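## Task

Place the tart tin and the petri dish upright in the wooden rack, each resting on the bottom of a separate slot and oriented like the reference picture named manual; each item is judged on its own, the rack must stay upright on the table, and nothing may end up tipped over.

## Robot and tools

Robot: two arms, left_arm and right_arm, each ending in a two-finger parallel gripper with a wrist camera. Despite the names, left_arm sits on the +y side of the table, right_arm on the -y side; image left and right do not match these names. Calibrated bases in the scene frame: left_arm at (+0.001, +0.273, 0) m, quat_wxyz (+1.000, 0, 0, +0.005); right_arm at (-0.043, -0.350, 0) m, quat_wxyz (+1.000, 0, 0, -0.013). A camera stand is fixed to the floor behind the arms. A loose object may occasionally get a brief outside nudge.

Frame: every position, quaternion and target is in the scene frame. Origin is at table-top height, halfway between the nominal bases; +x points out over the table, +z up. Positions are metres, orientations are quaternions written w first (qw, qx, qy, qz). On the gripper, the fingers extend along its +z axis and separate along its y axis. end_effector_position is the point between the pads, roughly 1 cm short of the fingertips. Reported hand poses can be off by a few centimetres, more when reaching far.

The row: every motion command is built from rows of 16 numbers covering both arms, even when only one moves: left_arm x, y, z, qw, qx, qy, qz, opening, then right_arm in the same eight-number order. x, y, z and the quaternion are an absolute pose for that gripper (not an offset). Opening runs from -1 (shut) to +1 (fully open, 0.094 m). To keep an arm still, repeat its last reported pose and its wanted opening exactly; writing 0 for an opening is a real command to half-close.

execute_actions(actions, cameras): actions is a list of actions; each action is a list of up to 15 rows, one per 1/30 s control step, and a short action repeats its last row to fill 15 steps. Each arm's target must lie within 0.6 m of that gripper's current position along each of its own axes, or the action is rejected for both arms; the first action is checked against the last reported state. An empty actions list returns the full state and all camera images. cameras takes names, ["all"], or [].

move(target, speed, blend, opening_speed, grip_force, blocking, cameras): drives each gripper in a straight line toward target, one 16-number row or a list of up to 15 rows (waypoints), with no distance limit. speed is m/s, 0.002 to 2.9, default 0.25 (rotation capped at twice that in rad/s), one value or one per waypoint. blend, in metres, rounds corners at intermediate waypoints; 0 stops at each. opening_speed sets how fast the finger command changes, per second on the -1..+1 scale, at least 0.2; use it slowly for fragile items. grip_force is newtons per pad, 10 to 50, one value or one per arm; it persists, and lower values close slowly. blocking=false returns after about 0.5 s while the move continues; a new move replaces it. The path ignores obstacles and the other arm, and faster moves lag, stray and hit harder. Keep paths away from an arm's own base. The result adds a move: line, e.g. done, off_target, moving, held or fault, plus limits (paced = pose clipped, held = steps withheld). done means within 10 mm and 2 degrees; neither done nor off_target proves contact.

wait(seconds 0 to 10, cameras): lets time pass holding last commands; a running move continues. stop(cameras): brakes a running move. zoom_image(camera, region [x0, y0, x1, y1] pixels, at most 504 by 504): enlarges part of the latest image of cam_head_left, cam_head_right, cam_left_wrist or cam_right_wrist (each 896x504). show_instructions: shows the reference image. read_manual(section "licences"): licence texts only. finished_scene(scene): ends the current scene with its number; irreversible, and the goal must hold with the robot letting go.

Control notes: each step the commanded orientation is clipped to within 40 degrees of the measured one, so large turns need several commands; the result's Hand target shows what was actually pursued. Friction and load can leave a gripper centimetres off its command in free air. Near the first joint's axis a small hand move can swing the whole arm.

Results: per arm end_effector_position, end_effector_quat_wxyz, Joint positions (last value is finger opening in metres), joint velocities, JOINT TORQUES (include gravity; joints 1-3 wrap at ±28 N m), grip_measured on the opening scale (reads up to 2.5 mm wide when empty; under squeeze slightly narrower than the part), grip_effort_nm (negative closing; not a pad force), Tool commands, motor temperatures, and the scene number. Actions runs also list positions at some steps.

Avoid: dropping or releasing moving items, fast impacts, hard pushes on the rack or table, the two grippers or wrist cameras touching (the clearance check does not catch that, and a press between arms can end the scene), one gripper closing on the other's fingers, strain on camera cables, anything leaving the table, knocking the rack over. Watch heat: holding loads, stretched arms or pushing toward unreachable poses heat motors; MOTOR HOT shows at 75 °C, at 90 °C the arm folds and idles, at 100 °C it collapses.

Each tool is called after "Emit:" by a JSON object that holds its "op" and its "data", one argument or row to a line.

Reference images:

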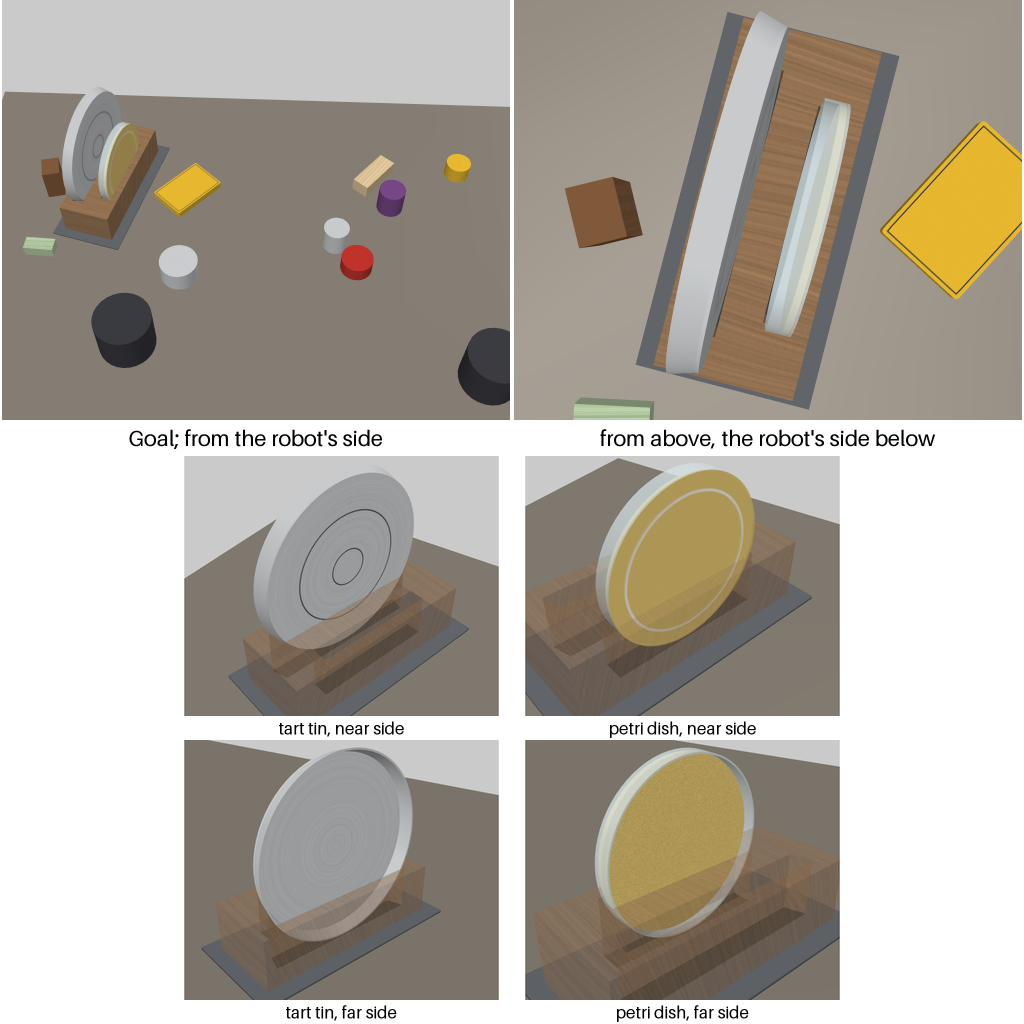

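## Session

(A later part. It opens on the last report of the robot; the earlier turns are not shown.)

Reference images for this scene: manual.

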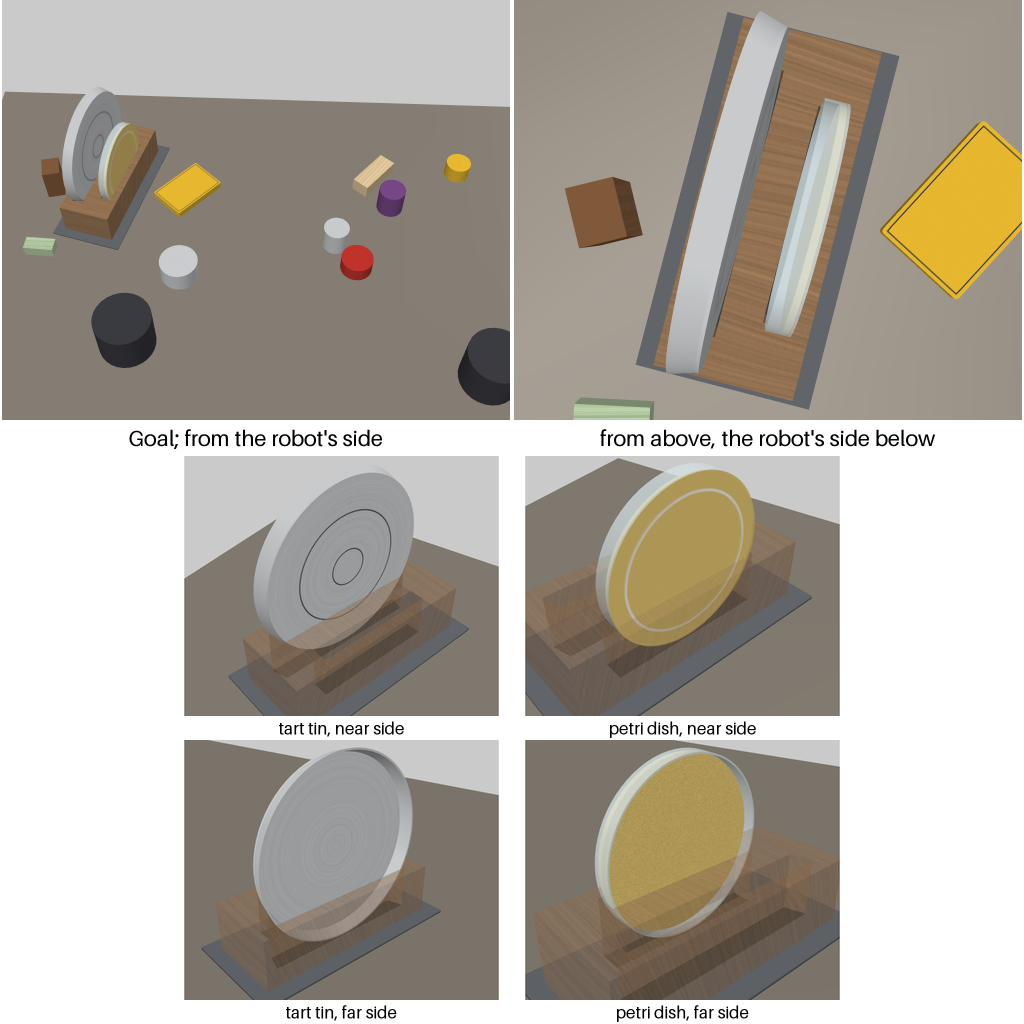

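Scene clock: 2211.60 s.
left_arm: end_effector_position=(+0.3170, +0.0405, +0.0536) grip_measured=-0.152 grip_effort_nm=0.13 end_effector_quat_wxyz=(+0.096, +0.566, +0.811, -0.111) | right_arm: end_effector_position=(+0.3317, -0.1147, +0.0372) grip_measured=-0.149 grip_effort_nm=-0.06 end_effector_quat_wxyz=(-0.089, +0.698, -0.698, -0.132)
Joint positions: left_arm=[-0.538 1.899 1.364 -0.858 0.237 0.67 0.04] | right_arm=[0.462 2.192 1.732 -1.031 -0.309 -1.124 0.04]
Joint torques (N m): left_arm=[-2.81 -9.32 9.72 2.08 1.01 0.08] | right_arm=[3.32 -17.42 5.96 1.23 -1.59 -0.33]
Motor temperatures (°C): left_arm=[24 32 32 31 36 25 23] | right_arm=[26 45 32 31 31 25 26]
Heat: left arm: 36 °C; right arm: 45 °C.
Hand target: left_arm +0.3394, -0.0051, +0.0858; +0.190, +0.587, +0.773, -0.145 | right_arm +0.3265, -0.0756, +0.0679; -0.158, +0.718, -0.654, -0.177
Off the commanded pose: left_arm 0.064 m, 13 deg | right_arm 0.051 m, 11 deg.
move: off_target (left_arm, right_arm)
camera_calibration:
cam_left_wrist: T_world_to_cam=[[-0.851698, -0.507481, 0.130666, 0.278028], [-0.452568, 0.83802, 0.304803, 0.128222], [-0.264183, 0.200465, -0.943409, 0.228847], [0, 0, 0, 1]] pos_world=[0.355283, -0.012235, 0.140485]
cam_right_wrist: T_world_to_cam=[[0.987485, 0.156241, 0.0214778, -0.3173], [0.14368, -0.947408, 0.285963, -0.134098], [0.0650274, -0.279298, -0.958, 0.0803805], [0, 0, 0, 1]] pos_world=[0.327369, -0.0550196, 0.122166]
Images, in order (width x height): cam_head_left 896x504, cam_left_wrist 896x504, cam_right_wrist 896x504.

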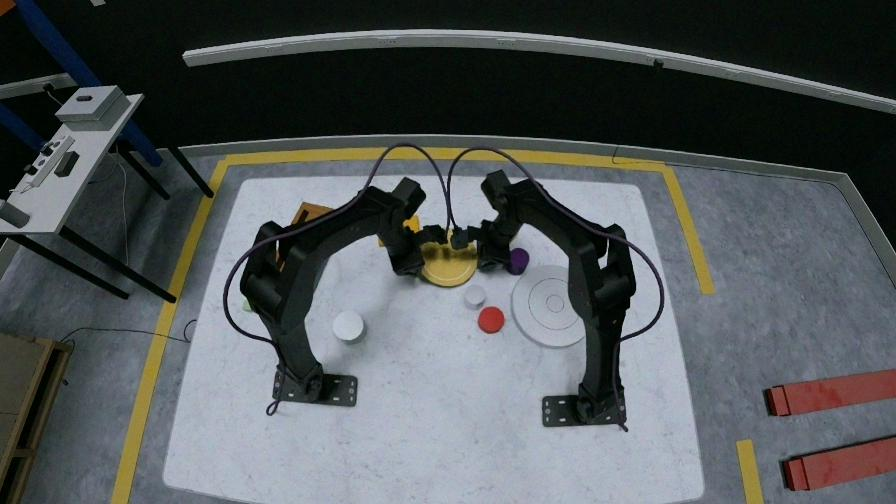

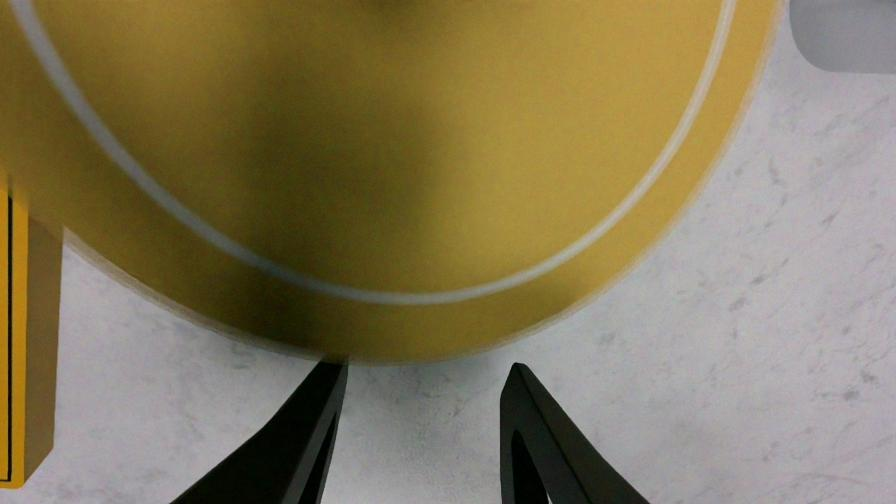

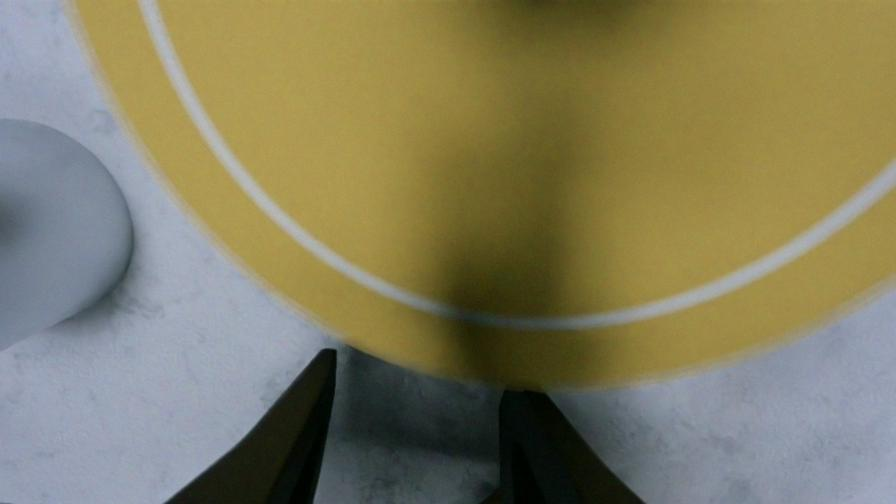

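Emit:
{"op": "move", "data": {
  "target": [
    [0.3455, -0.010, 0.030, 0.1932, 0.5839, 0.7749, -0.1456, -0.15, 0.3288, -0.0724, 0.022, 0.1634, -0.7154, 0.6555, 0.1784, -0.15],
    [0.3100, 0.105, 0.045, 0.1932, 0.5839, 0.7749, -0.1456, -0.15, 0.338, -0.150, 0.035, 0.1634, -0.7154, 0.6555, 0.1784, -0.15],
    [0.3050, 0.135, 0.12, 0.1932, 0.5839, 0.7749, -0.1456, -0.15, 0.338, -0.170, 0.14, 0.1634, -0.7154, 0.6555, 0.1784, 0.2]
  ],
  "speed": [0.05, 0.1, 0.2],
  "blend": [0, 0.015, 0],
  "cameras": ["cam_right_wrist", "cam_left_wrist", "cam_head_left"]
}}

Scene clock: 2230.50 s.
left_arm: end_effector_position=(+0.3021, +0.1380, +0.1032) grip_measured=-0.152 grip_effort_nm=0.13 end_effector_quat_wxyz=(+0.172, +0.580, +0.783, -0.143) | right_arm: end_effector_position=(+0.3392, -0.1703, +0.1294) grip_measured=+0.198 grip_effort_nm=0.09 end_effector_quat_wxyz=(-0.154, +0.715, -0.659, -0.173)
Joint positions: left_arm=[-0.217 1.596 1.163 -0.933 0.404 1.026 0.04] | right_arm=[0.273 2.065 1.862 -1.294 -0.463 -1.388 0.056]
Joint torques (N m): left_arm=[0.51 -8.01 7.66 0.68 0.47 0.1] | right_arm=[-0.64 -13.03 7.79 0.26 -0.47 -0.11]
Heat: left arm: 34 °C; right arm: 44 °C.
Hand target: left_arm +0.3048, +0.1351, +0.1197; +0.193, +0.584, +0.775, -0.145 | right_arm +0.3379, -0.1700, +0.1399; -0.164, +0.715, -0.656, -0.178
Off the commanded pose: left_arm 0.017 m, 3 deg | right_arm 0.011 m, 1 deg.
move: off_target (left_arm, right_arm); target 3's new opening was sent with right_arm's hand 0.011 m and 1 deg from that target
camera_calibration:
cam_left_wrist: T_world_to_cam=[[-0.884443, -0.452152, 0.115405, 0.312247], [-0.43603, 0.888848, 0.140811, 0.0295744], [-0.166245, 0.0742197, -0.983287, 0.244221], [0, 0, 0, 1]] pos_world=[0.329661, 0.0967701, 0.199941]
cam_right_wrist: T_world_to_cam=[[0.972486, 0.213388, 0.0934709, -0.312433], [0.198981, -0.969503, 0.143076, -0.218306], [0.121151, -0.120541, -0.985288, 0.164252], [0, 0, 0, 1]] pos_world=[0.327376, -0.12518, 0.222273]
Images, in order (width x height): cam_head_left 896x504, cam_left_wrist 896x504, cam_right_wrist 896x504.

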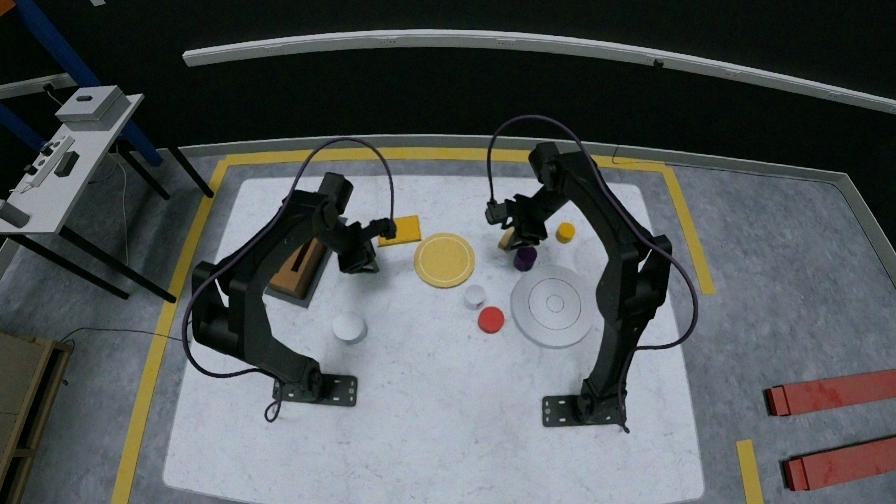

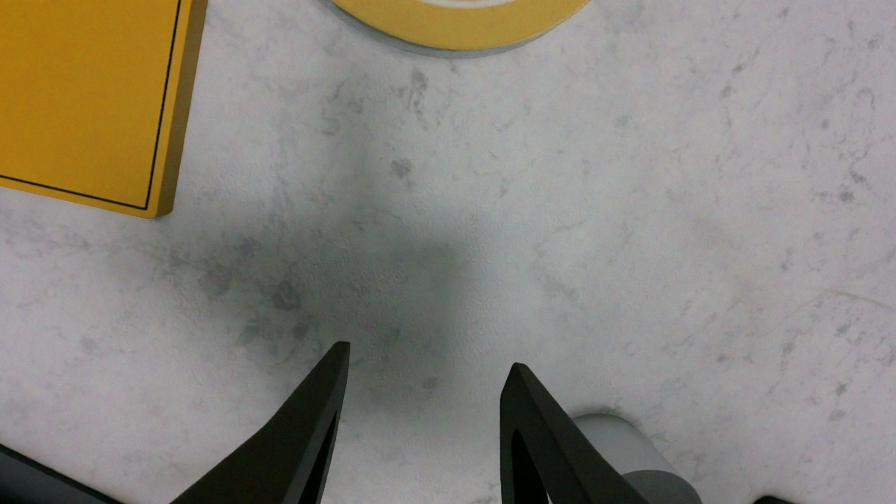

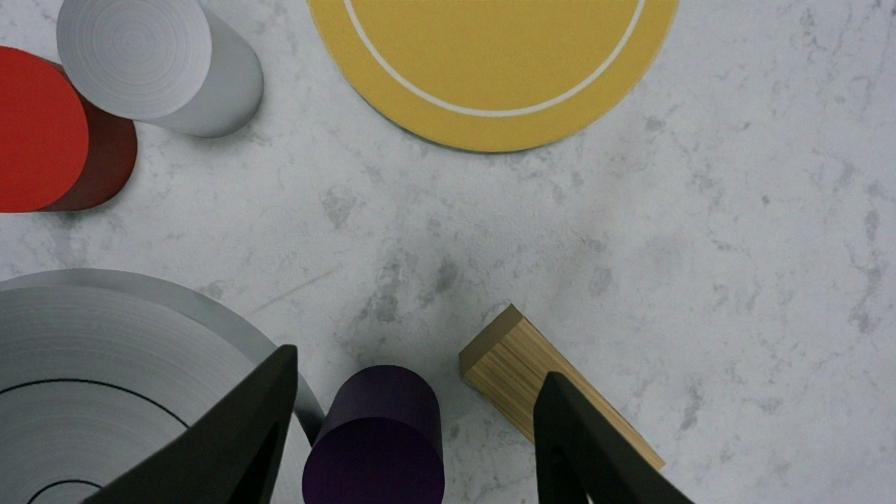

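Emit:
{"op": "move", "data": {
  "target": [0.3050, 0.135, 0.12, 0.1932, 0.5839, 0.7749, -0.1456, -0.15, 0.398, -0.190, 0.115, 0.2313, 0.2837, 0.9279, -0.0707, 0.12],
  "speed": 0.3,
  "cameras": ["cam_right_wrist"]
}}

Scene clock: 2283.97 s.
left_arm: end_effector_position=(+0.3021, +0.1380, +0.1032) grip_measured=-0.152 grip_effort_nm=0.13 end_effector_quat_wxyz=(+0.172, +0.580, +0.783, -0.143) | right_arm: end_effector_position=(+0.3977, -0.1904, +0.1208) grip_measured=+0.121 grip_effort_nm=-0.07 end_effector_quat_wxyz=(+0.235, +0.284, +0.928, -0.056)
Joint positions: left_arm=[-0.217 1.596 1.163 -0.933 0.404 1.026 0.04] | right_arm=[0.528 2.082 1.838 -1.06 0.413 1.038 0.053]
Joint torques (N m): left_arm=[0.5 -7.99 7.66 0.68 0.47 0.1] | right_arm=[0.72 -10.1 8.7 0.66 0.37 0.1]
Motor temperatures (°C): left_arm=[24 33 34 29 31 25 23] | right_arm=[25 44 33 28 29 25 26]
Heat: left arm: 34 °C; right arm: 44 °C.
Hand target: left_arm +0.3048, +0.1351, +0.1197; +0.193, +0.584, +0.775, -0.145 | right_arm +0.3979, -0.1900, +0.1151; +0.232, +0.283, +0.928, -0.070
Off the commanded pose: left_arm 0.017 m, 3 deg | right_arm 0.006 m, 2 deg.
move: off_target (left_arm)
camera_calibration:
cam_right_wrist: T_world_to_cam=[[-0.438012, -0.89591, 0.0740976, -0.0122088], [-0.887593, 0.444069, 0.122397, 0.45556], [-0.142561, -0.0121572, -0.989711, 0.272263], [0, 0, 0, 1]] pos_world=[0.437819, -0.209928, 0.214607]
Images, in order (width x height): cam_right_wrist 896x504.

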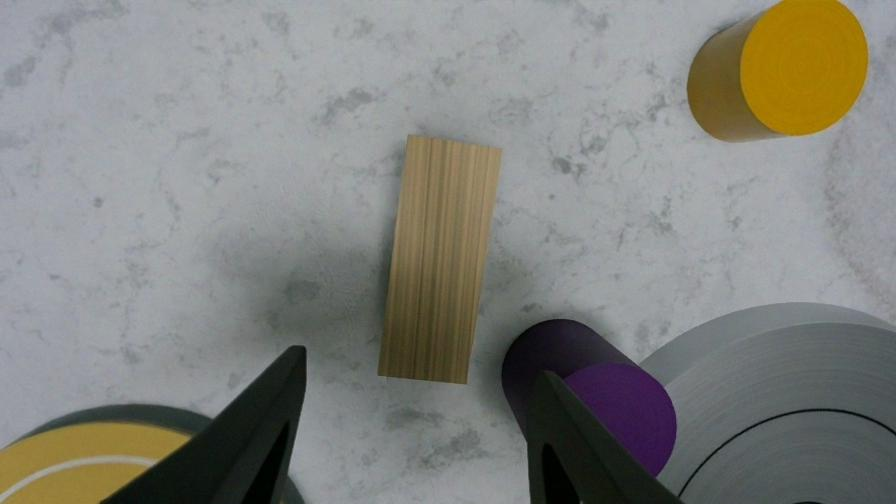

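Emit:
{"op": "move", "data": {
  "target": [
    [0.3050, 0.135, 0.12, 0.1932, 0.5839, 0.7749, -0.1456, -0.15, 0.421, -0.214, 0.09, 0.2269, 0.2999, 0.9228, -0.0736, 0.12],
    [0.3050, 0.135, 0.12, 0.1932, 0.5839, 0.7749, -0.1456, -0.15, 0.4248, -0.2182, 0.034, 0.2269, 0.2999, 0.9228, -0.0736, 0.12]
  ],
  "speed": [0.2, 0.12],
  "blend": [0.01, 0],
  "cameras": ["cam_right_wrist"]
}}

Scene clock: 2304.37 s.
left_arm: end_effector_position=(+0.3021, +0.1380, +0.1032) grip_measured=-0.152 grip_effort_nm=0.13 end_effector_quat_wxyz=(+0.172, +0.580, +0.783, -0.143) | right_arm: end_effector_position=(+0.4256, -0.2151, +0.0473) grip_measured=+0.121 grip_effort_nm=-0.07 end_effector_quat_wxyz=(+0.235, +0.301, +0.922, -0.065)
Joint positions: left_arm=[-0.217 1.596 1.163 -0.933 0.404 1.026 0.04] | right_arm=[0.455 2.19 1.711 -0.815 0.413 1.002 0.053]
Joint torques (N m): left_arm=[0.51 -8.01 7.65 0.68 0.47 0.1] | right_arm=[-0.51 -11.38 5.86 1.06 0.21 -0.04]
Heat: left arm: 34 °C; right arm: 43 °C.
Hand target: left_arm +0.3048, +0.1351, +0.1197; +0.193, +0.584, +0.775, -0.145 | right_arm +0.4245, -0.2183, +0.0343; +0.227, +0.300, +0.924, -0.074
Off the commanded pose: left_arm 0.017 m, 3 deg | right_arm 0.014 m, 1 deg.
move: off_target (left_arm, right_arm)
camera_calibration:
cam_right_wrist: T_world_to_cam=[[-0.474126, -0.876505, 0.0833313, 0.00252268], [-0.868622, 0.481119, 0.118403, 0.500307], [-0.143873, -0.0162456, -0.989463, 0.202905], [0, 0, 0, 1]] pos_world=[0.464967, -0.2352, 0.141319]
Images, in order (width x height): cam_right_wrist 896x504.

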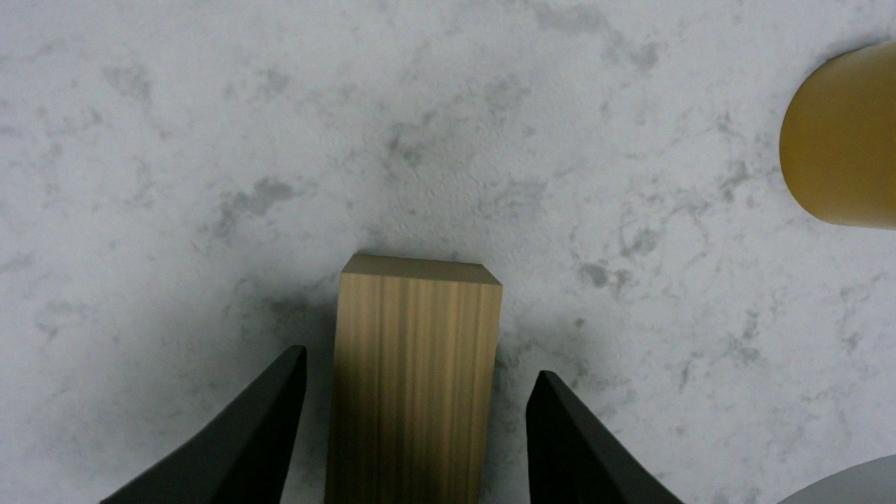

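Emit:
{"op": "move", "data": {
  "target": [
    [0.3050, 0.135, 0.12, 0.1932, 0.5839, 0.7749, -0.1456, -0.15, 0.4235, -0.2195, 0.024, 0.2269, 0.2999, 0.9228, -0.0736, 0.12],
    [0.3050, 0.135, 0.12, 0.1932, 0.5839, 0.7749, -0.1456, -0.15, 0.4235, -0.2195, 0.026, 0.2269, 0.2999, 0.9228, -0.0736, -0.46],
    [0.3050, 0.135, 0.12, 0.1932, 0.5839, 0.7749, -0.1456, -0.15, 0.420, -0.215, 0.13, 0.2269, 0.2999, 0.9228, -0.0736, -0.46]
  ],
  "speed": [0.06, 0.06, 0.12],
  "opening_speed": 0.6,
  "cameras": ["cam_right_wrist"]
}}

Scene clock: 2316.93 s.
left_arm: end_effector_position=(+0.3021, +0.1380, +0.1032) grip_measured=-0.152 grip_effort_nm=0.13 end_effector_quat_wxyz=(+0.172, +0.580, +0.783, -0.143) | right_arm: end_effector_position=(+0.4205, -0.2172, +0.1109) grip_measured=-0.255 grip_effort_nm=-1.02 end_effector_quat_wxyz=(+0.214, +0.296, +0.927, -0.083)
Joint positions: left_arm=[-0.217 1.596 1.163 -0.933 0.404 1.026 0.04] | right_arm=[0.455 2.19 1.978 -1.138 0.412 1 0.035]
Joint torques (N m): left_arm=[0.51 -7.99 7.66 0.68 0.47 0.1] | right_arm=[0.64 -15.88 8.47 0.57 0.23 0.11]
Heat: left arm: 34 °C; right arm: 43 °C.
Hand target: left_arm +0.3048, +0.1351, +0.1197; +0.193, +0.584, +0.775, -0.145 | right_arm +0.4199, -0.2152, +0.1297; +0.227, +0.300, +0.923, -0.073
Off the commanded pose: left_arm 0.017 m, 3 deg | right_arm 0.019 m, 2 deg.
move: off_target (left_arm, right_arm); target 2's new opening was sent with right_arm's hand 0.015 m and 2 deg from that target
camera_calibration:
cam_right_wrist: T_world_to_cam=[[-0.467027, -0.875031, 0.127304, -0.0146401], [-0.862636, 0.4825, 0.151833, 0.483538], [-0.194283, -0.0389067, -0.980174, 0.280279], [0, 0, 0, 1]] pos_world=[0.464733, -0.235213, 0.203169]
Images, in order (width x height): cam_right_wrist 896x504.

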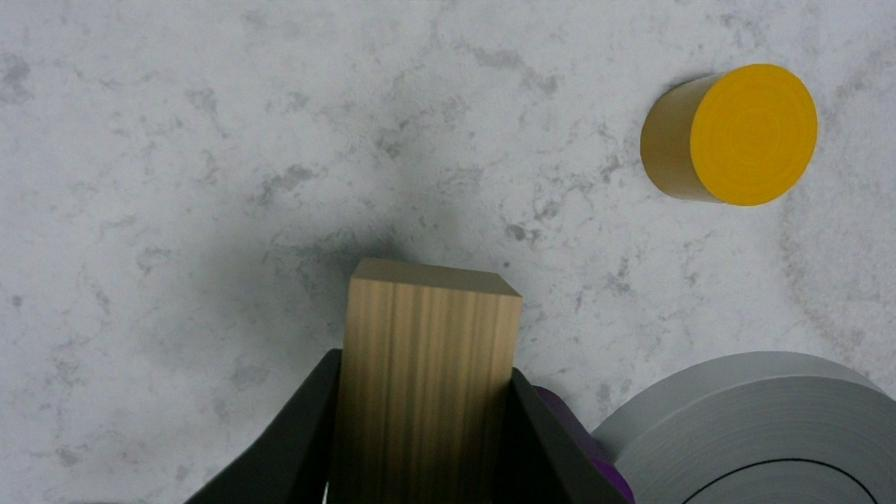

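Emit:
{"op": "move", "data": {
  "target": [
    [0.24, 0.20, 0.19, 0.1932, 0.5839, 0.7749, -0.1456, -0.15, 0.39, -0.13, 0.13, 0.2276, -0.3286, 0.9130, 0.0819, -0.46],
    [0.24, 0.20, 0.19, 0.1932, 0.5839, 0.7749, -0.1456, -0.15, 0.3006, 0.0523, 0.12, 0.2276, -0.3286, 0.9130, 0.0819, -0.46]
  ],
  "speed": 0.22,
  "blend": [0.04, 0],
  "cameras": ["cam_right_wrist", "cam_head_left"]
}}

Scene clock: 2353.90 s.
left_arm: end_effector_position=(+0.2401, +0.2025, +0.1746) grip_measured=-0.152 grip_effort_nm=0.13 end_effector_quat_wxyz=(+0.171, +0.581, +0.782, -0.148) | right_arm: end_effector_position=(+0.2948, +0.0540, +0.1245) grip_measured=-0.255 grip_effort_nm=-1.02 end_effector_quat_wxyz=(+0.232, -0.336, +0.908, +0.091)
Joint positions: left_arm=[0.018 1.361 1.239 -1.357 0.447 1.285 0.04] | right_arm=[0.929 2.109 1.865 -0.831 0.084 0.173 0.035]
Joint torques (N m): left_arm=[0.66 -5.72 7.83 0.46 0.51 0.11] | right_arm=[-0.72 -11.1 9.37 1.19 0.13 0.1]
Heat: left arm: 34 °C; right arm: 45 °C.
Hand target: left_arm +0.2397, +0.1999, +0.1896; +0.193, +0.584, +0.775, -0.145 | right_arm +0.3005, +0.0521, +0.1199; +0.228, -0.329, +0.913, +0.082
Off the commanded pose: left_arm 0.016 m, 3 deg | right_arm 0.008 m, 1 deg.
move: off_target (left_arm)
camera_calibration:
cam_right_wrist: T_world_to_cam=[[0.741302, -0.664166, 0.0967158, -0.201575], [-0.67117, -0.733266, 0.108869, 0.256703], [-0.00138857, -0.145617, -0.98934, 0.229845], [0, 0, 0, 1]] pos_world=[0.322039, 0.0878216, 0.218943]
Images, in order (width x height): cam_head_left 896x504, cam_right_wrist 896x504.

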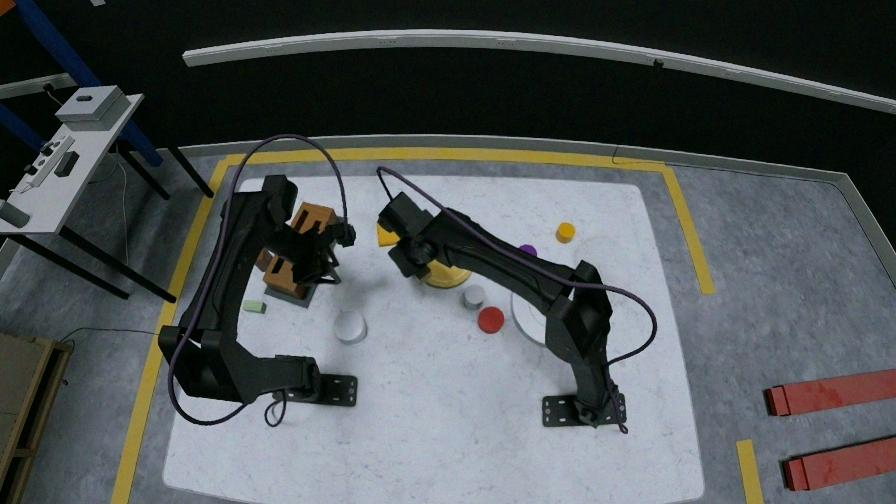

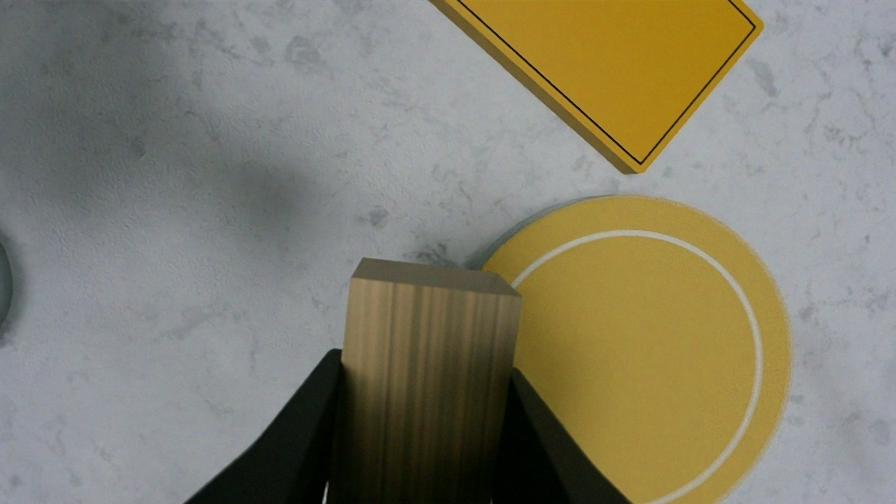

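Emit:
{"op": "move", "data": {
  "target": [
    [0.24, 0.20, 0.19, 0.1932, 0.5839, 0.7749, -0.1456, -0.15, 0.304, 0.0655, 0.08, 0.2276, -0.3286, 0.9130, 0.0819, -0.46],
    [0.24, 0.20, 0.19, 0.1932, 0.5839, 0.7749, -0.1456, -0.15, 0.304, 0.0655, 0.040, 0.2276, -0.3286, 0.9130, 0.0819, -0.46]
  ],
  "speed": [0.1, 0.05],
  "cameras": ["cam_right_wrist"]
}}

Scene clock: 2370.77 s.
left_arm: end_effector_position=(+0.2401, +0.2025, +0.1746) grip_measured=-0.152 grip_effort_nm=0.13 end_effector_quat_wxyz=(+0.171, +0.581, +0.782, -0.148) | right_arm: end_effector_position=(+0.3065, +0.0664, +0.0597) grip_measured=-0.255 grip_effort_nm=-1.02 end_effector_quat_wxyz=(+0.238, -0.329, +0.909, +0.092)
Joint positions: left_arm=[0.018 1.361 1.239 -1.357 0.447 1.285 0.04] | right_arm=[0.929 2.201 1.746 -0.608 0.092 0.184 0.035]
Joint torques (N m): left_arm=[0.66 -5.71 7.83 0.46 0.5 0.1] | right_arm=[0.54 -11.43 5.7 1.6 0.11 0.08]
Heat: left arm: 33 °C; right arm: 43 °C.
Hand target: left_arm +0.2397, +0.1999, +0.1896; +0.193, +0.584, +0.775, -0.145 | right_arm +0.3036, +0.0649, +0.0402; +0.227, -0.329, +0.913, +0.082
Off the commanded pose: left_arm 0.016 m, 3 deg | right_arm 0.020 m, 2 deg.
move: off_target (left_arm, right_arm)
camera_calibration:
cam_right_wrist: T_world_to_cam=[[0.730769, -0.675629, 0.0974819, -0.191799], [-0.682603, -0.724401, 0.0964167, 0.284359], [0.00547418, -0.137, -0.990556, 0.164947], [0, 0, 0, 1]] pos_world=[0.333362, 0.0990034, 0.154669]
Images, in order (width x height): cam_right_wrist 896x504.

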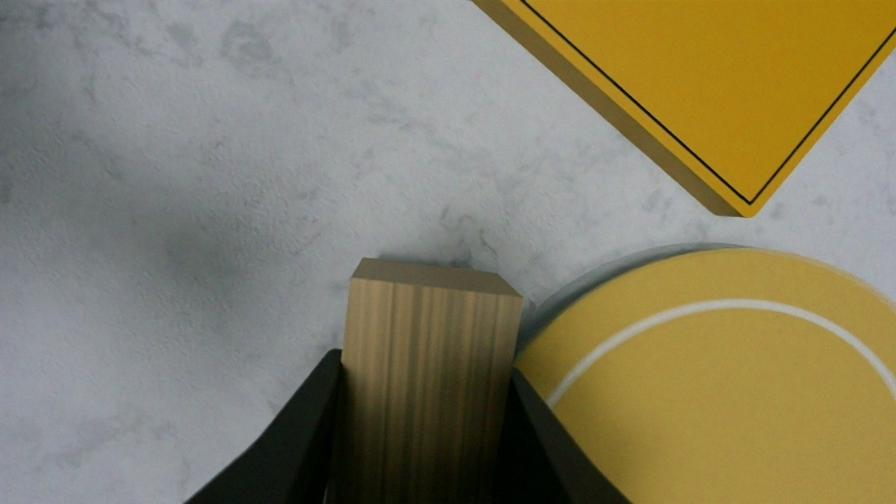

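Emit:
{"op": "move", "data": {
  "target": [
    [0.24, 0.20, 0.19, 0.1932, 0.5839, 0.7749, -0.1456, -0.15, 0.298, 0.0735, 0.045, 0.2276, -0.3286, 0.9130, 0.0819, -0.46],
    [0.24, 0.20, 0.19, 0.1932, 0.5839, 0.7749, -0.1456, -0.15, 0.298, 0.0735, 0.022, 0.2276, -0.3286, 0.9130, 0.0819, -0.46]
  ],
  "speed": [0.08, 0.04],
  "cameras": ["cam_right_wrist"]
}}

Scene clock: 2383.63 s.
left_arm: end_effector_position=(+0.2401, +0.2025, +0.1746) grip_measured=-0.152 grip_effort_nm=0.13 end_effector_quat_wxyz=(+0.171, +0.581, +0.782, -0.148) | right_arm: end_effector_position=(+0.3008, +0.0754, +0.0438) grip_measured=-0.255 grip_effort_nm=-1.02 end_effector_quat_wxyz=(+0.239, -0.329, +0.909, +0.093)
Joint positions: left_arm=[0.018 1.361 1.239 -1.357 0.447 1.285 0.04] | right_arm=[0.95 2.229 1.726 -0.558 0.101 0.203 0.035]
Joint torques (N m): left_arm=[0.66 -5.71 7.84 0.46 0.5 0.1] | right_arm=[0.5 -11.36 5.6 1.58 0.11 0.09]
Heat: left arm: 33 °C; right arm: 43 °C.
Hand target: left_arm +0.2397, +0.1999, +0.1896; +0.193, +0.584, +0.775, -0.145 | right_arm +0.2976, +0.0729, +0.0226; +0.228, -0.329, +0.913, +0.082
Off the commanded pose: left_arm 0.016 m, 3 deg | right_arm 0.022 m, 2 deg.
move: off_target (left_arm, right_arm)
camera_calibration:
cam_right_wrist: T_world_to_cam=[[0.731079, -0.675493, 0.096086, -0.17999], [-0.682257, -0.725197, 0.0928162, 0.288632], [0.00698463, -0.133411, -0.991036, 0.149713], [0, 0, 0, 1]] pos_world=[0.327462, 0.107707, 0.138875]
Images, in order (width x height): cam_right_wrist 896x504.

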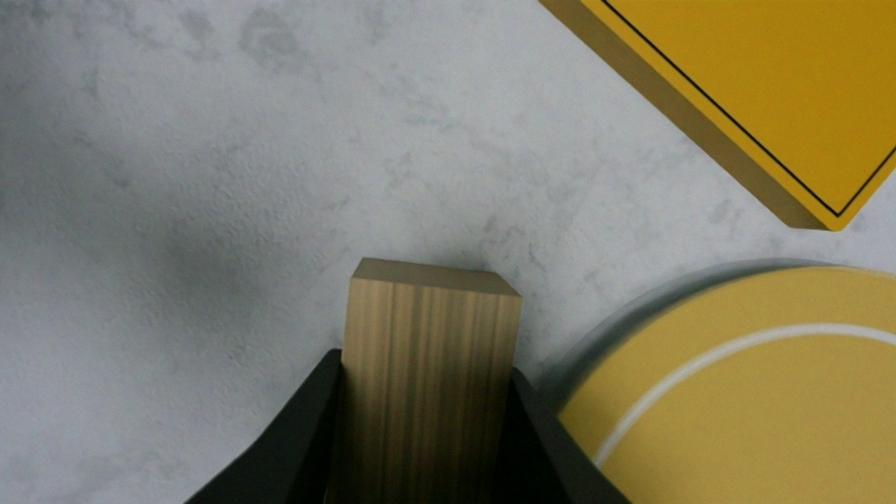

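Emit:
{"op": "move", "data": {
  "target": [0.24, 0.20, 0.19, 0.1932, 0.5839, 0.7749, -0.1456, -0.15, 0.297, 0.0735, 0.008, 0.2276, -0.3286, 0.9130, 0.0819, -0.46],
  "speed": 0.03,
  "cameras": ["cam_right_wrist"]
}}

Scene clock: 2390.53 s.
left_arm: end_effector_position=(+0.2401, +0.2025, +0.1746) grip_measured=-0.152 grip_effort_nm=0.13 end_effector_quat_wxyz=(+0.171, +0.581, +0.782, -0.148) | right_arm: end_effector_position=(+0.3070, +0.0812, +0.0451) grip_measured=-0.255 grip_effort_nm=-1.02 end_effector_quat_wxyz=(+0.259, -0.324, +0.904, +0.102)
Joint positions: left_arm=[0.018 1.361 1.239 -1.357 0.447 1.285 0.04] | right_arm=[0.95 2.229 1.707 -0.494 0.109 0.203 0.035]
Joint torques (N m): left_arm=[0.66 -5.71 7.83 0.45 0.5 0.11] | right_arm=[0.68 -10.36 4.46 1.47 0.05 0.1]
Heat: left arm: 33 °C; right arm: 43 °C.
Hand target: left_arm +0.2397, +0.1999, +0.1896; +0.193, +0.584, +0.775, -0.145 | right_arm +0.2962, +0.0723, +0.0095; +0.228, -0.329, +0.913, +0.082
Off the commanded pose: left_arm 0.016 m, 3 deg | right_arm 0.039 m, 4 deg.
move: off_target (left_arm, right_arm)
camera_calibration:
cam_right_wrist: T_world_to_cam=[[0.725118, -0.68157, 0.0983228, -0.178565], [-0.687507, -0.724656, 0.0469911, 0.300616], [0.0392224, -0.101672, -0.994045, 0.139469], [0, 0, 0, 1]] pos_world=[0.330686, 0.110318, 0.142069]
Images, in order (width x height): cam_right_wrist 896x504.

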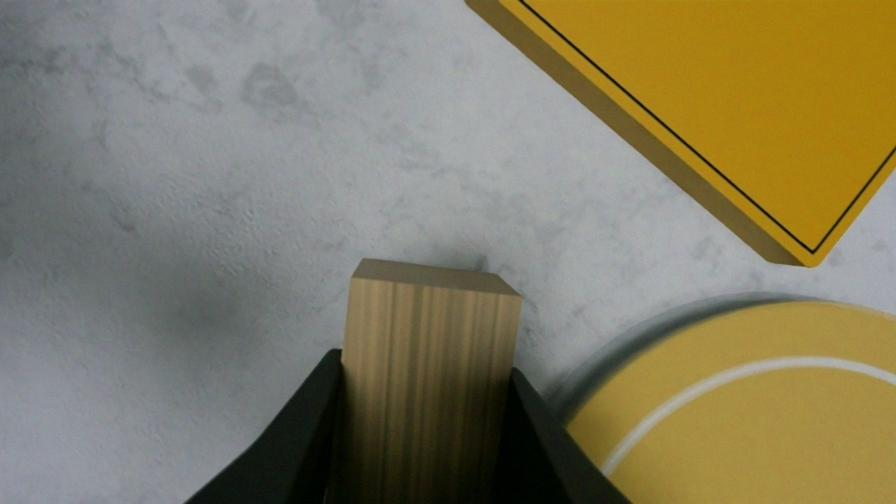

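Emit:
{"op": "move", "data": {
  "target": [
    [0.24, 0.20, 0.19, 0.1932, 0.5839, 0.7749, -0.1456, -0.15, 0.303, 0.0775, 0.030, 0.2276, -0.3286, 0.9130, 0.0819, -0.46],
    [0.24, 0.20, 0.19, 0.1932, 0.5839, 0.7749, -0.1456, -0.15, 0.303, 0.0775, 0.034, 0.2276, -0.3286, 0.9130, 0.0819, -0.1]
  ],
  "speed": 0.05,
  "opening_speed": 0.4,
  "cameras": ["cam_right_wrist"]
}}

Emit:
{"op": "move", "data": {
  "target": [
    [0.24, 0.20, 0.19, 0.1932, 0.5839, 0.7749, -0.1456, -0.15, 0.285, 0.060, 0.12, 0.2276, -0.3286, 0.9130, 0.0819, -0.1],
    [0.24, 0.20, 0.19, 0.1932, 0.5839, 0.7749, -0.1456, -0.15, 0.31, -0.06, 0.15, 0.1634, -0.7154, 0.6555, 0.1784, -0.15]
  ],
  "speed": [0.12, 0.25],
  "blend": [0.02, 0],
  "cameras": ["cam_right_wrist", "cam_head_left"]
}}

Scene clock: 2410.83 s.
left_arm: end_effector_position=(+0.2401, +0.2025, +0.1746) grip_measured=-0.152 grip_effort_nm=0.13 end_effector_quat_wxyz=(+0.171, +0.581, +0.782, -0.148) | right_arm: end_effector_position=(+0.3033, +0.0763, +0.0441) grip_measured=-0.102 grip_effort_nm=0.09 end_effector_quat_wxyz=(+0.238, -0.328, +0.910, +0.088)
Joint positions: left_arm=[0.018 1.361 1.239 -1.357 0.447 1.285 0.04] | right_arm=[0.95 2.243 1.754 -0.578 0.109 0.203 0.042]
Joint torques (N m): left_arm=[0.66 -5.71 7.84 0.46 0.5 0.11] | right_arm=[0.16 -11.55 8.9 1.18 0.03 0.04]
Heat: left arm: 33 °C; right arm: 42 °C.
Hand target: left_arm +0.2397, +0.1999, +0.1896; +0.193, +0.584, +0.775, -0.145 | right_arm +0.3028, +0.0773, +0.0340; +0.228, -0.329, +0.913, +0.082
Off the commanded pose: left_arm 0.016 m, 3 deg | right_arm 0.010 m, 1 deg.
move: off_target (left_arm)
camera_calibration:
cam_right_wrist: T_world_to_cam=[[0.728286, -0.677376, 0.103739, -0.180626], [-0.685228, -0.721589, 0.0988528, 0.291304], [0.00789665, -0.143078, -0.98968, 0.150578], [0, 0, 0, 1]] pos_world=[0.329968, 0.109394, 0.138966]
Images, in order (width x height): cam_right_wrist 896x504.

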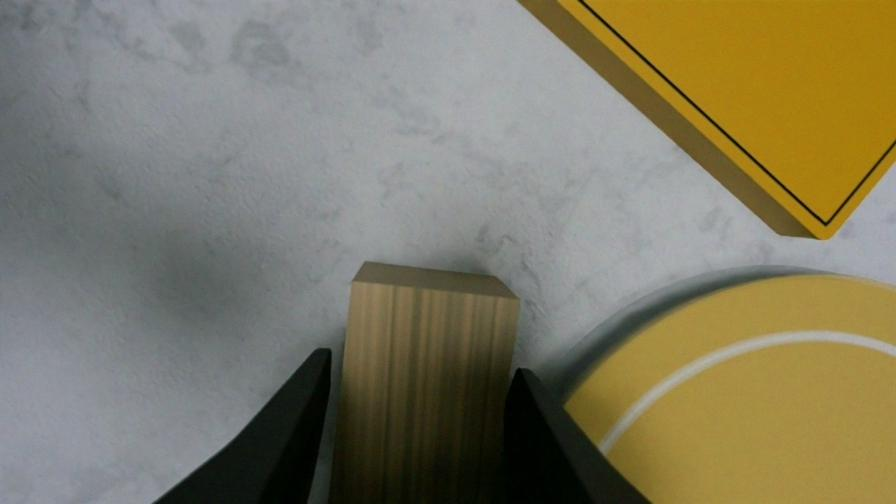

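Scene clock: 2414.90 s.
left_arm: end_effector_position=(+0.2401, +0.2025, +0.1746) grip_measured=-0.152 grip_effort_nm=0.13 end_effector_quat_wxyz=(+0.171, +0.581, +0.782, -0.148) | right_arm: end_effector_position=(+0.3104, -0.0625, +0.1533) grip_measured=-0.149 grip_effort_nm=-0.07 end_effector_quat_wxyz=(-0.171, +0.714, -0.658, -0.166)
Joint positions: left_arm=[0.018 1.361 1.239 -1.357 0.447 1.285 0.04] | right_arm=[0.546 2.053 1.928 -1.202 -0.42 -1.082 0.04]
Joint torques (N m): left_arm=[0.66 -5.72 7.82 0.46 0.5 0.1] | right_arm=[-0.24 -9.98 8.83 0.59 -0.45 -0.1]
Heat: left arm: 33 °C; right arm: 42 °C.
Hand target: left_arm +0.2397, +0.1999, +0.1896; +0.193, +0.584, +0.775, -0.145 | right_arm +0.3100, -0.0601, +0.1500; -0.164, +0.715, -0.656, -0.178
Off the commanded pose: left_arm 0.016 m, 3 deg | right_arm 0.004 m, 2 deg.
move: off_target (left_arm)
camera_calibration:
cam_right_wrist: T_world_to_cam=[[0.970106, 0.205311, 0.129388, -0.315012], [0.188025, -0.972961, 0.134137, -0.106947], [0.153429, -0.105799, -0.98248, 0.194814], [0, 0, 0, 1]] pos_world=[0.295813, -0.0187686, 0.246505]
Images, in order (width x height): cam_head_left 896x504, cam_right_wrist 896x504.

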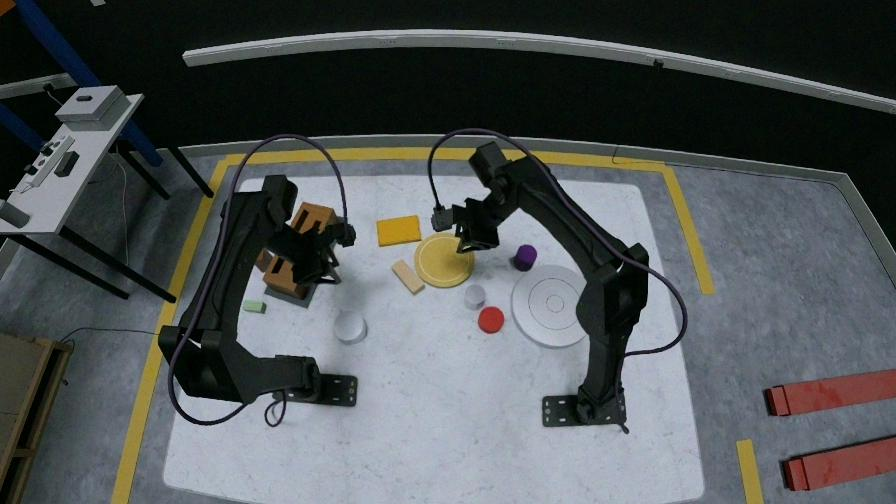

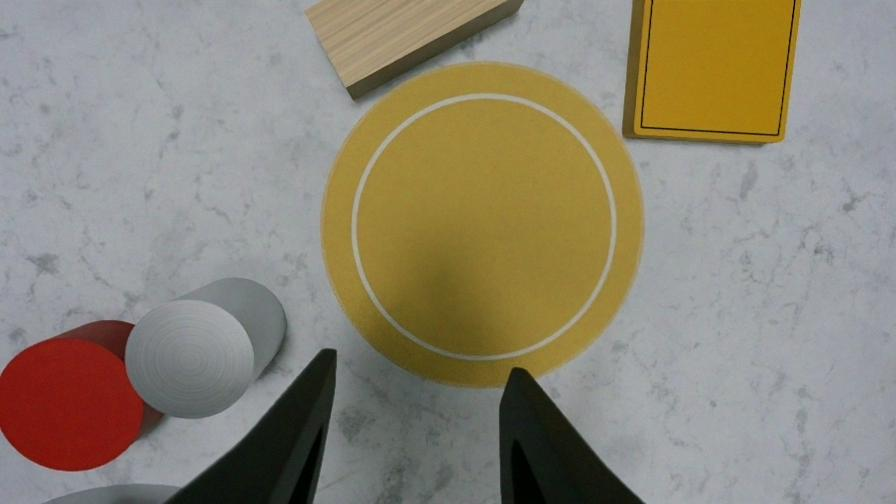

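Emit:
{"op": "move", "data": {
  "target": [
    [0.36, 0.16, 0.13, 0.1565, 0.7401, 0.6276, -0.1845, -1.0, 0.304, -0.132, 0.11, 0.1986, -0.5538, 0.7967, 0.1381, -0.15],
    [0.393, 0.107, 0.075, 0.1565, 0.7401, 0.6276, -0.1845, -1.0, 0.307, -0.128, 0.045, 0.1986, -0.5538, 0.7967, 0.1381, -0.15]
  ],
  "speed": [0.25, 0.12],
  "blend": [0.02, 0],
  "cameras": ["cam_left_wrist", "cam_right_wrist"]
}}

Scene clock: 2526.93 s.
left_arm: end_effector_position=(+0.3877, +0.1134, +0.0723) grip_measured=-0.986 grip_effort_nm=-0.74 end_effector_quat_wxyz=(+0.145, +0.743, +0.629, -0.177) | right_arm: end_effector_position=(+0.3089, -0.1279, +0.0548) grip_measured=-0.149 grip_effort_nm=-0.07 end_effector_quat_wxyz=(+0.207, -0.556, +0.794, +0.136)
Joint positions: left_arm=[-0.21 2.127 1.731 -1.167 0.462 1.534 0.001] | right_arm=[0.442 1.841 1.217 -0.575 -0.343 -0.741 0.04]
Joint torques (N m): left_arm=[-0.18 -8.96 7.53 0.5 0.51 -0.05] | right_arm=[0.13 -8.34 5.64 1.27 -0.2 0.06]
Heat: left arm: 33 °C; right arm: 40 °C.
Hand target: left_arm +0.3927, +0.1071, +0.0751; +0.157, +0.740, +0.627, -0.184 | right_arm +0.3068, -0.1282, +0.0451; +0.199, -0.554, +0.797, +0.138
Off the commanded pose: left_arm 0.009 m, 2 deg | right_arm 0.010 m, 1 deg.
move: done
camera_calibration:
cam_left_wrist: T_world_to_cam=[[-0.994844, -0.0142503, 0.100406, 0.374567], [-0.00151655, 0.992058, 0.125773, -0.0859208], [-0.101401, 0.124973, -0.986965, 0.199166], [0, 0, 0, 1]] pos_world=[0.392701, 0.0656858, 0.169768]
cam_right_wrist: T_world_to_cam=[[0.968222, -0.219543, 0.119781, -0.340559], [-0.233108, -0.965718, 0.114233, -0.0249214], [0.0905953, -0.138525, -0.986207, 0.106775], [0, 0, 0, 1]] pos_world=[0.314254, -0.0840434, 0.148941]
Images, in order (width x height): cam_left_wrist 896x504, cam_right_wrist 896x504.

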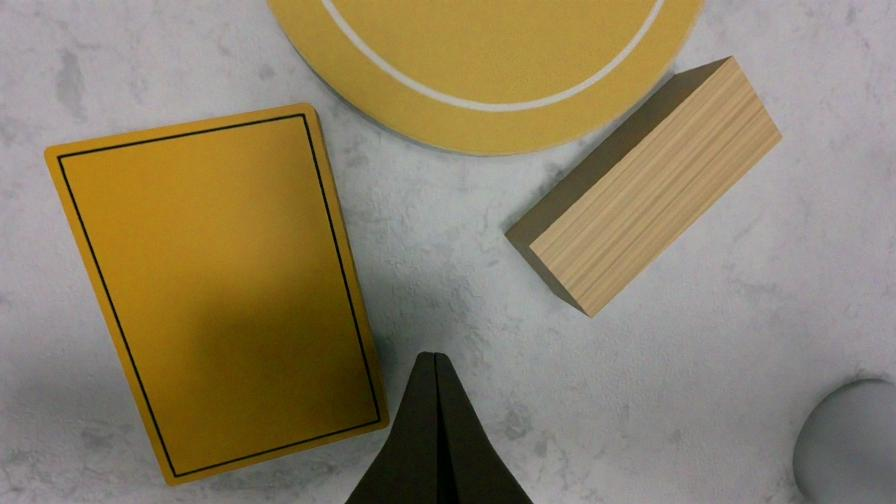

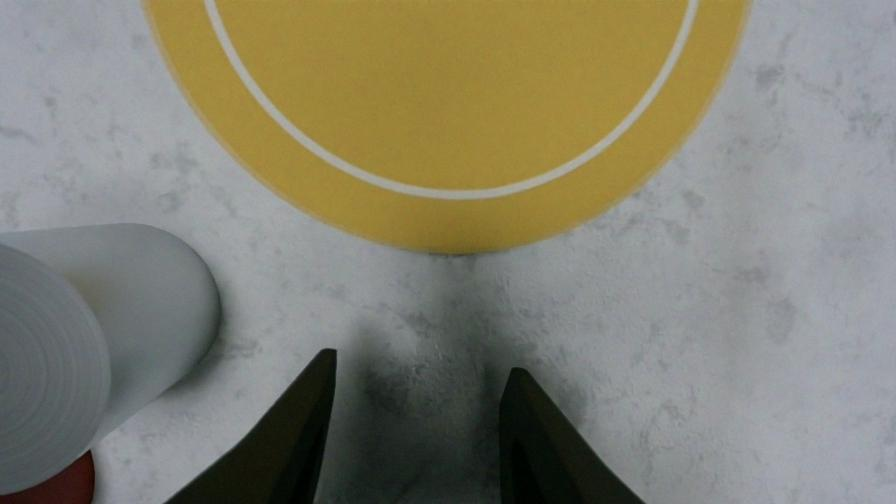

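Emit:
{"op": "move", "data": {
  "target": [0.381, 0.092, 0.028, 0.1565, 0.7401, 0.6276, -0.1845, -1.0, 0.306, -0.119, 0.016, 0.1986, -0.5538, 0.7967, 0.1381, -0.15],
  "speed": 0.08,
  "cameras": ["cam_left_wrist", "cam_right_wrist"]
}}

Scene clock: 2548.50 s.
left_arm: end_effector_position=(+0.3852, +0.0970, +0.0342) grip_measured=-0.986 grip_effort_nm=-0.74 end_effector_quat_wxyz=(+0.158, +0.744, +0.627, -0.168) | right_arm: end_effector_position=(+0.3106, -0.1203, +0.0278) grip_measured=-0.149 grip_effort_nm=-0.07 end_effector_quat_wxyz=(+0.210, -0.553, +0.795, +0.135)
Joint positions: left_arm=[-0.25 2.131 1.581 -0.958 0.463 1.487 0.001] | right_arm=[0.461 1.895 1.169 -0.46 -0.334 -0.717 0.04]
Joint torques (N m): left_arm=[-0.38 -8.7 4.68 0.64 0.49 -0.07] | right_arm=[0.7 -8.39 5.33 1.29 -0.19 0.05]
Motor temperatures (°C): left_arm=[24 33 33 26 28 25 24] | right_arm=[25 39 33 27 26 25 27]
Heat: left arm: 33 °C; right arm: 39 °C.
Hand target: left_arm +0.3809, +0.0921, +0.0281; +0.156, +0.740, +0.628, -0.184 | right_arm +0.3058, -0.1192, +0.0164; +0.199, -0.554, +0.797, +0.138
Off the commanded pose: left_arm 0.009 m, 2 deg | right_arm 0.013 m, 1 deg.
move: off_target (right_arm)
camera_calibration:
cam_left_wrist: T_world_to_cam=[[-0.997437, -0.01606, 0.0697302, 0.377868], [-0.00781865, 0.993114, 0.11689, -0.0622036], [-0.0711273, 0.116045, -0.990694, 0.152695], [0, 0, 0, 1]] pos_world=[0.387274, 0.0501242, 0.132196]
cam_right_wrist: T_world_to_cam=[[0.96642, -0.225544, 0.123138, -0.337599], [-0.239254, -0.964598, 0.110937, -0.0119972], [0.0937578, -0.136673, -0.986169, 0.0802571], [0, 0, 0, 1]] pos_world=[0.315867, -0.0767469, 0.122049]
Images, in order (width x height): cam_left_wrist 896x504, cam_right_wrist 896x504.

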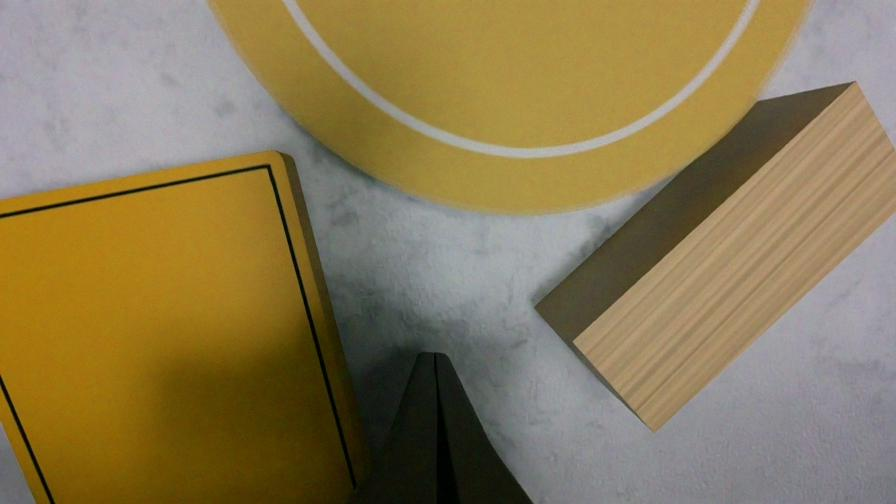

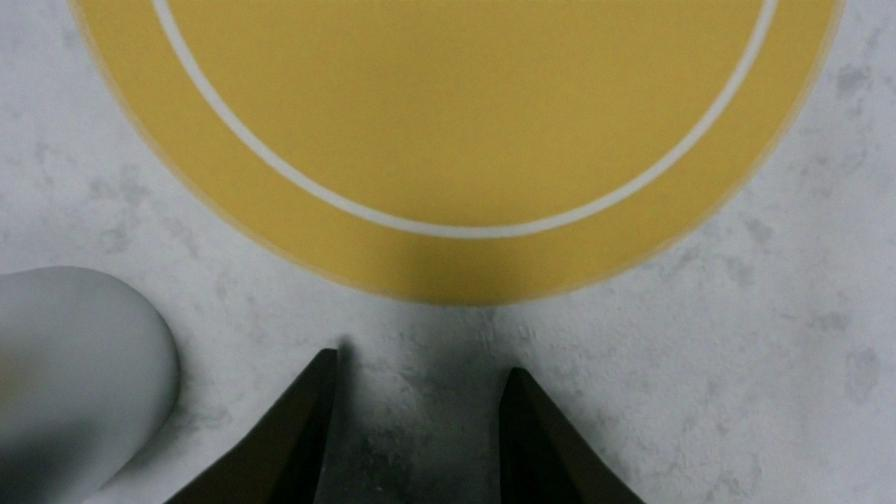

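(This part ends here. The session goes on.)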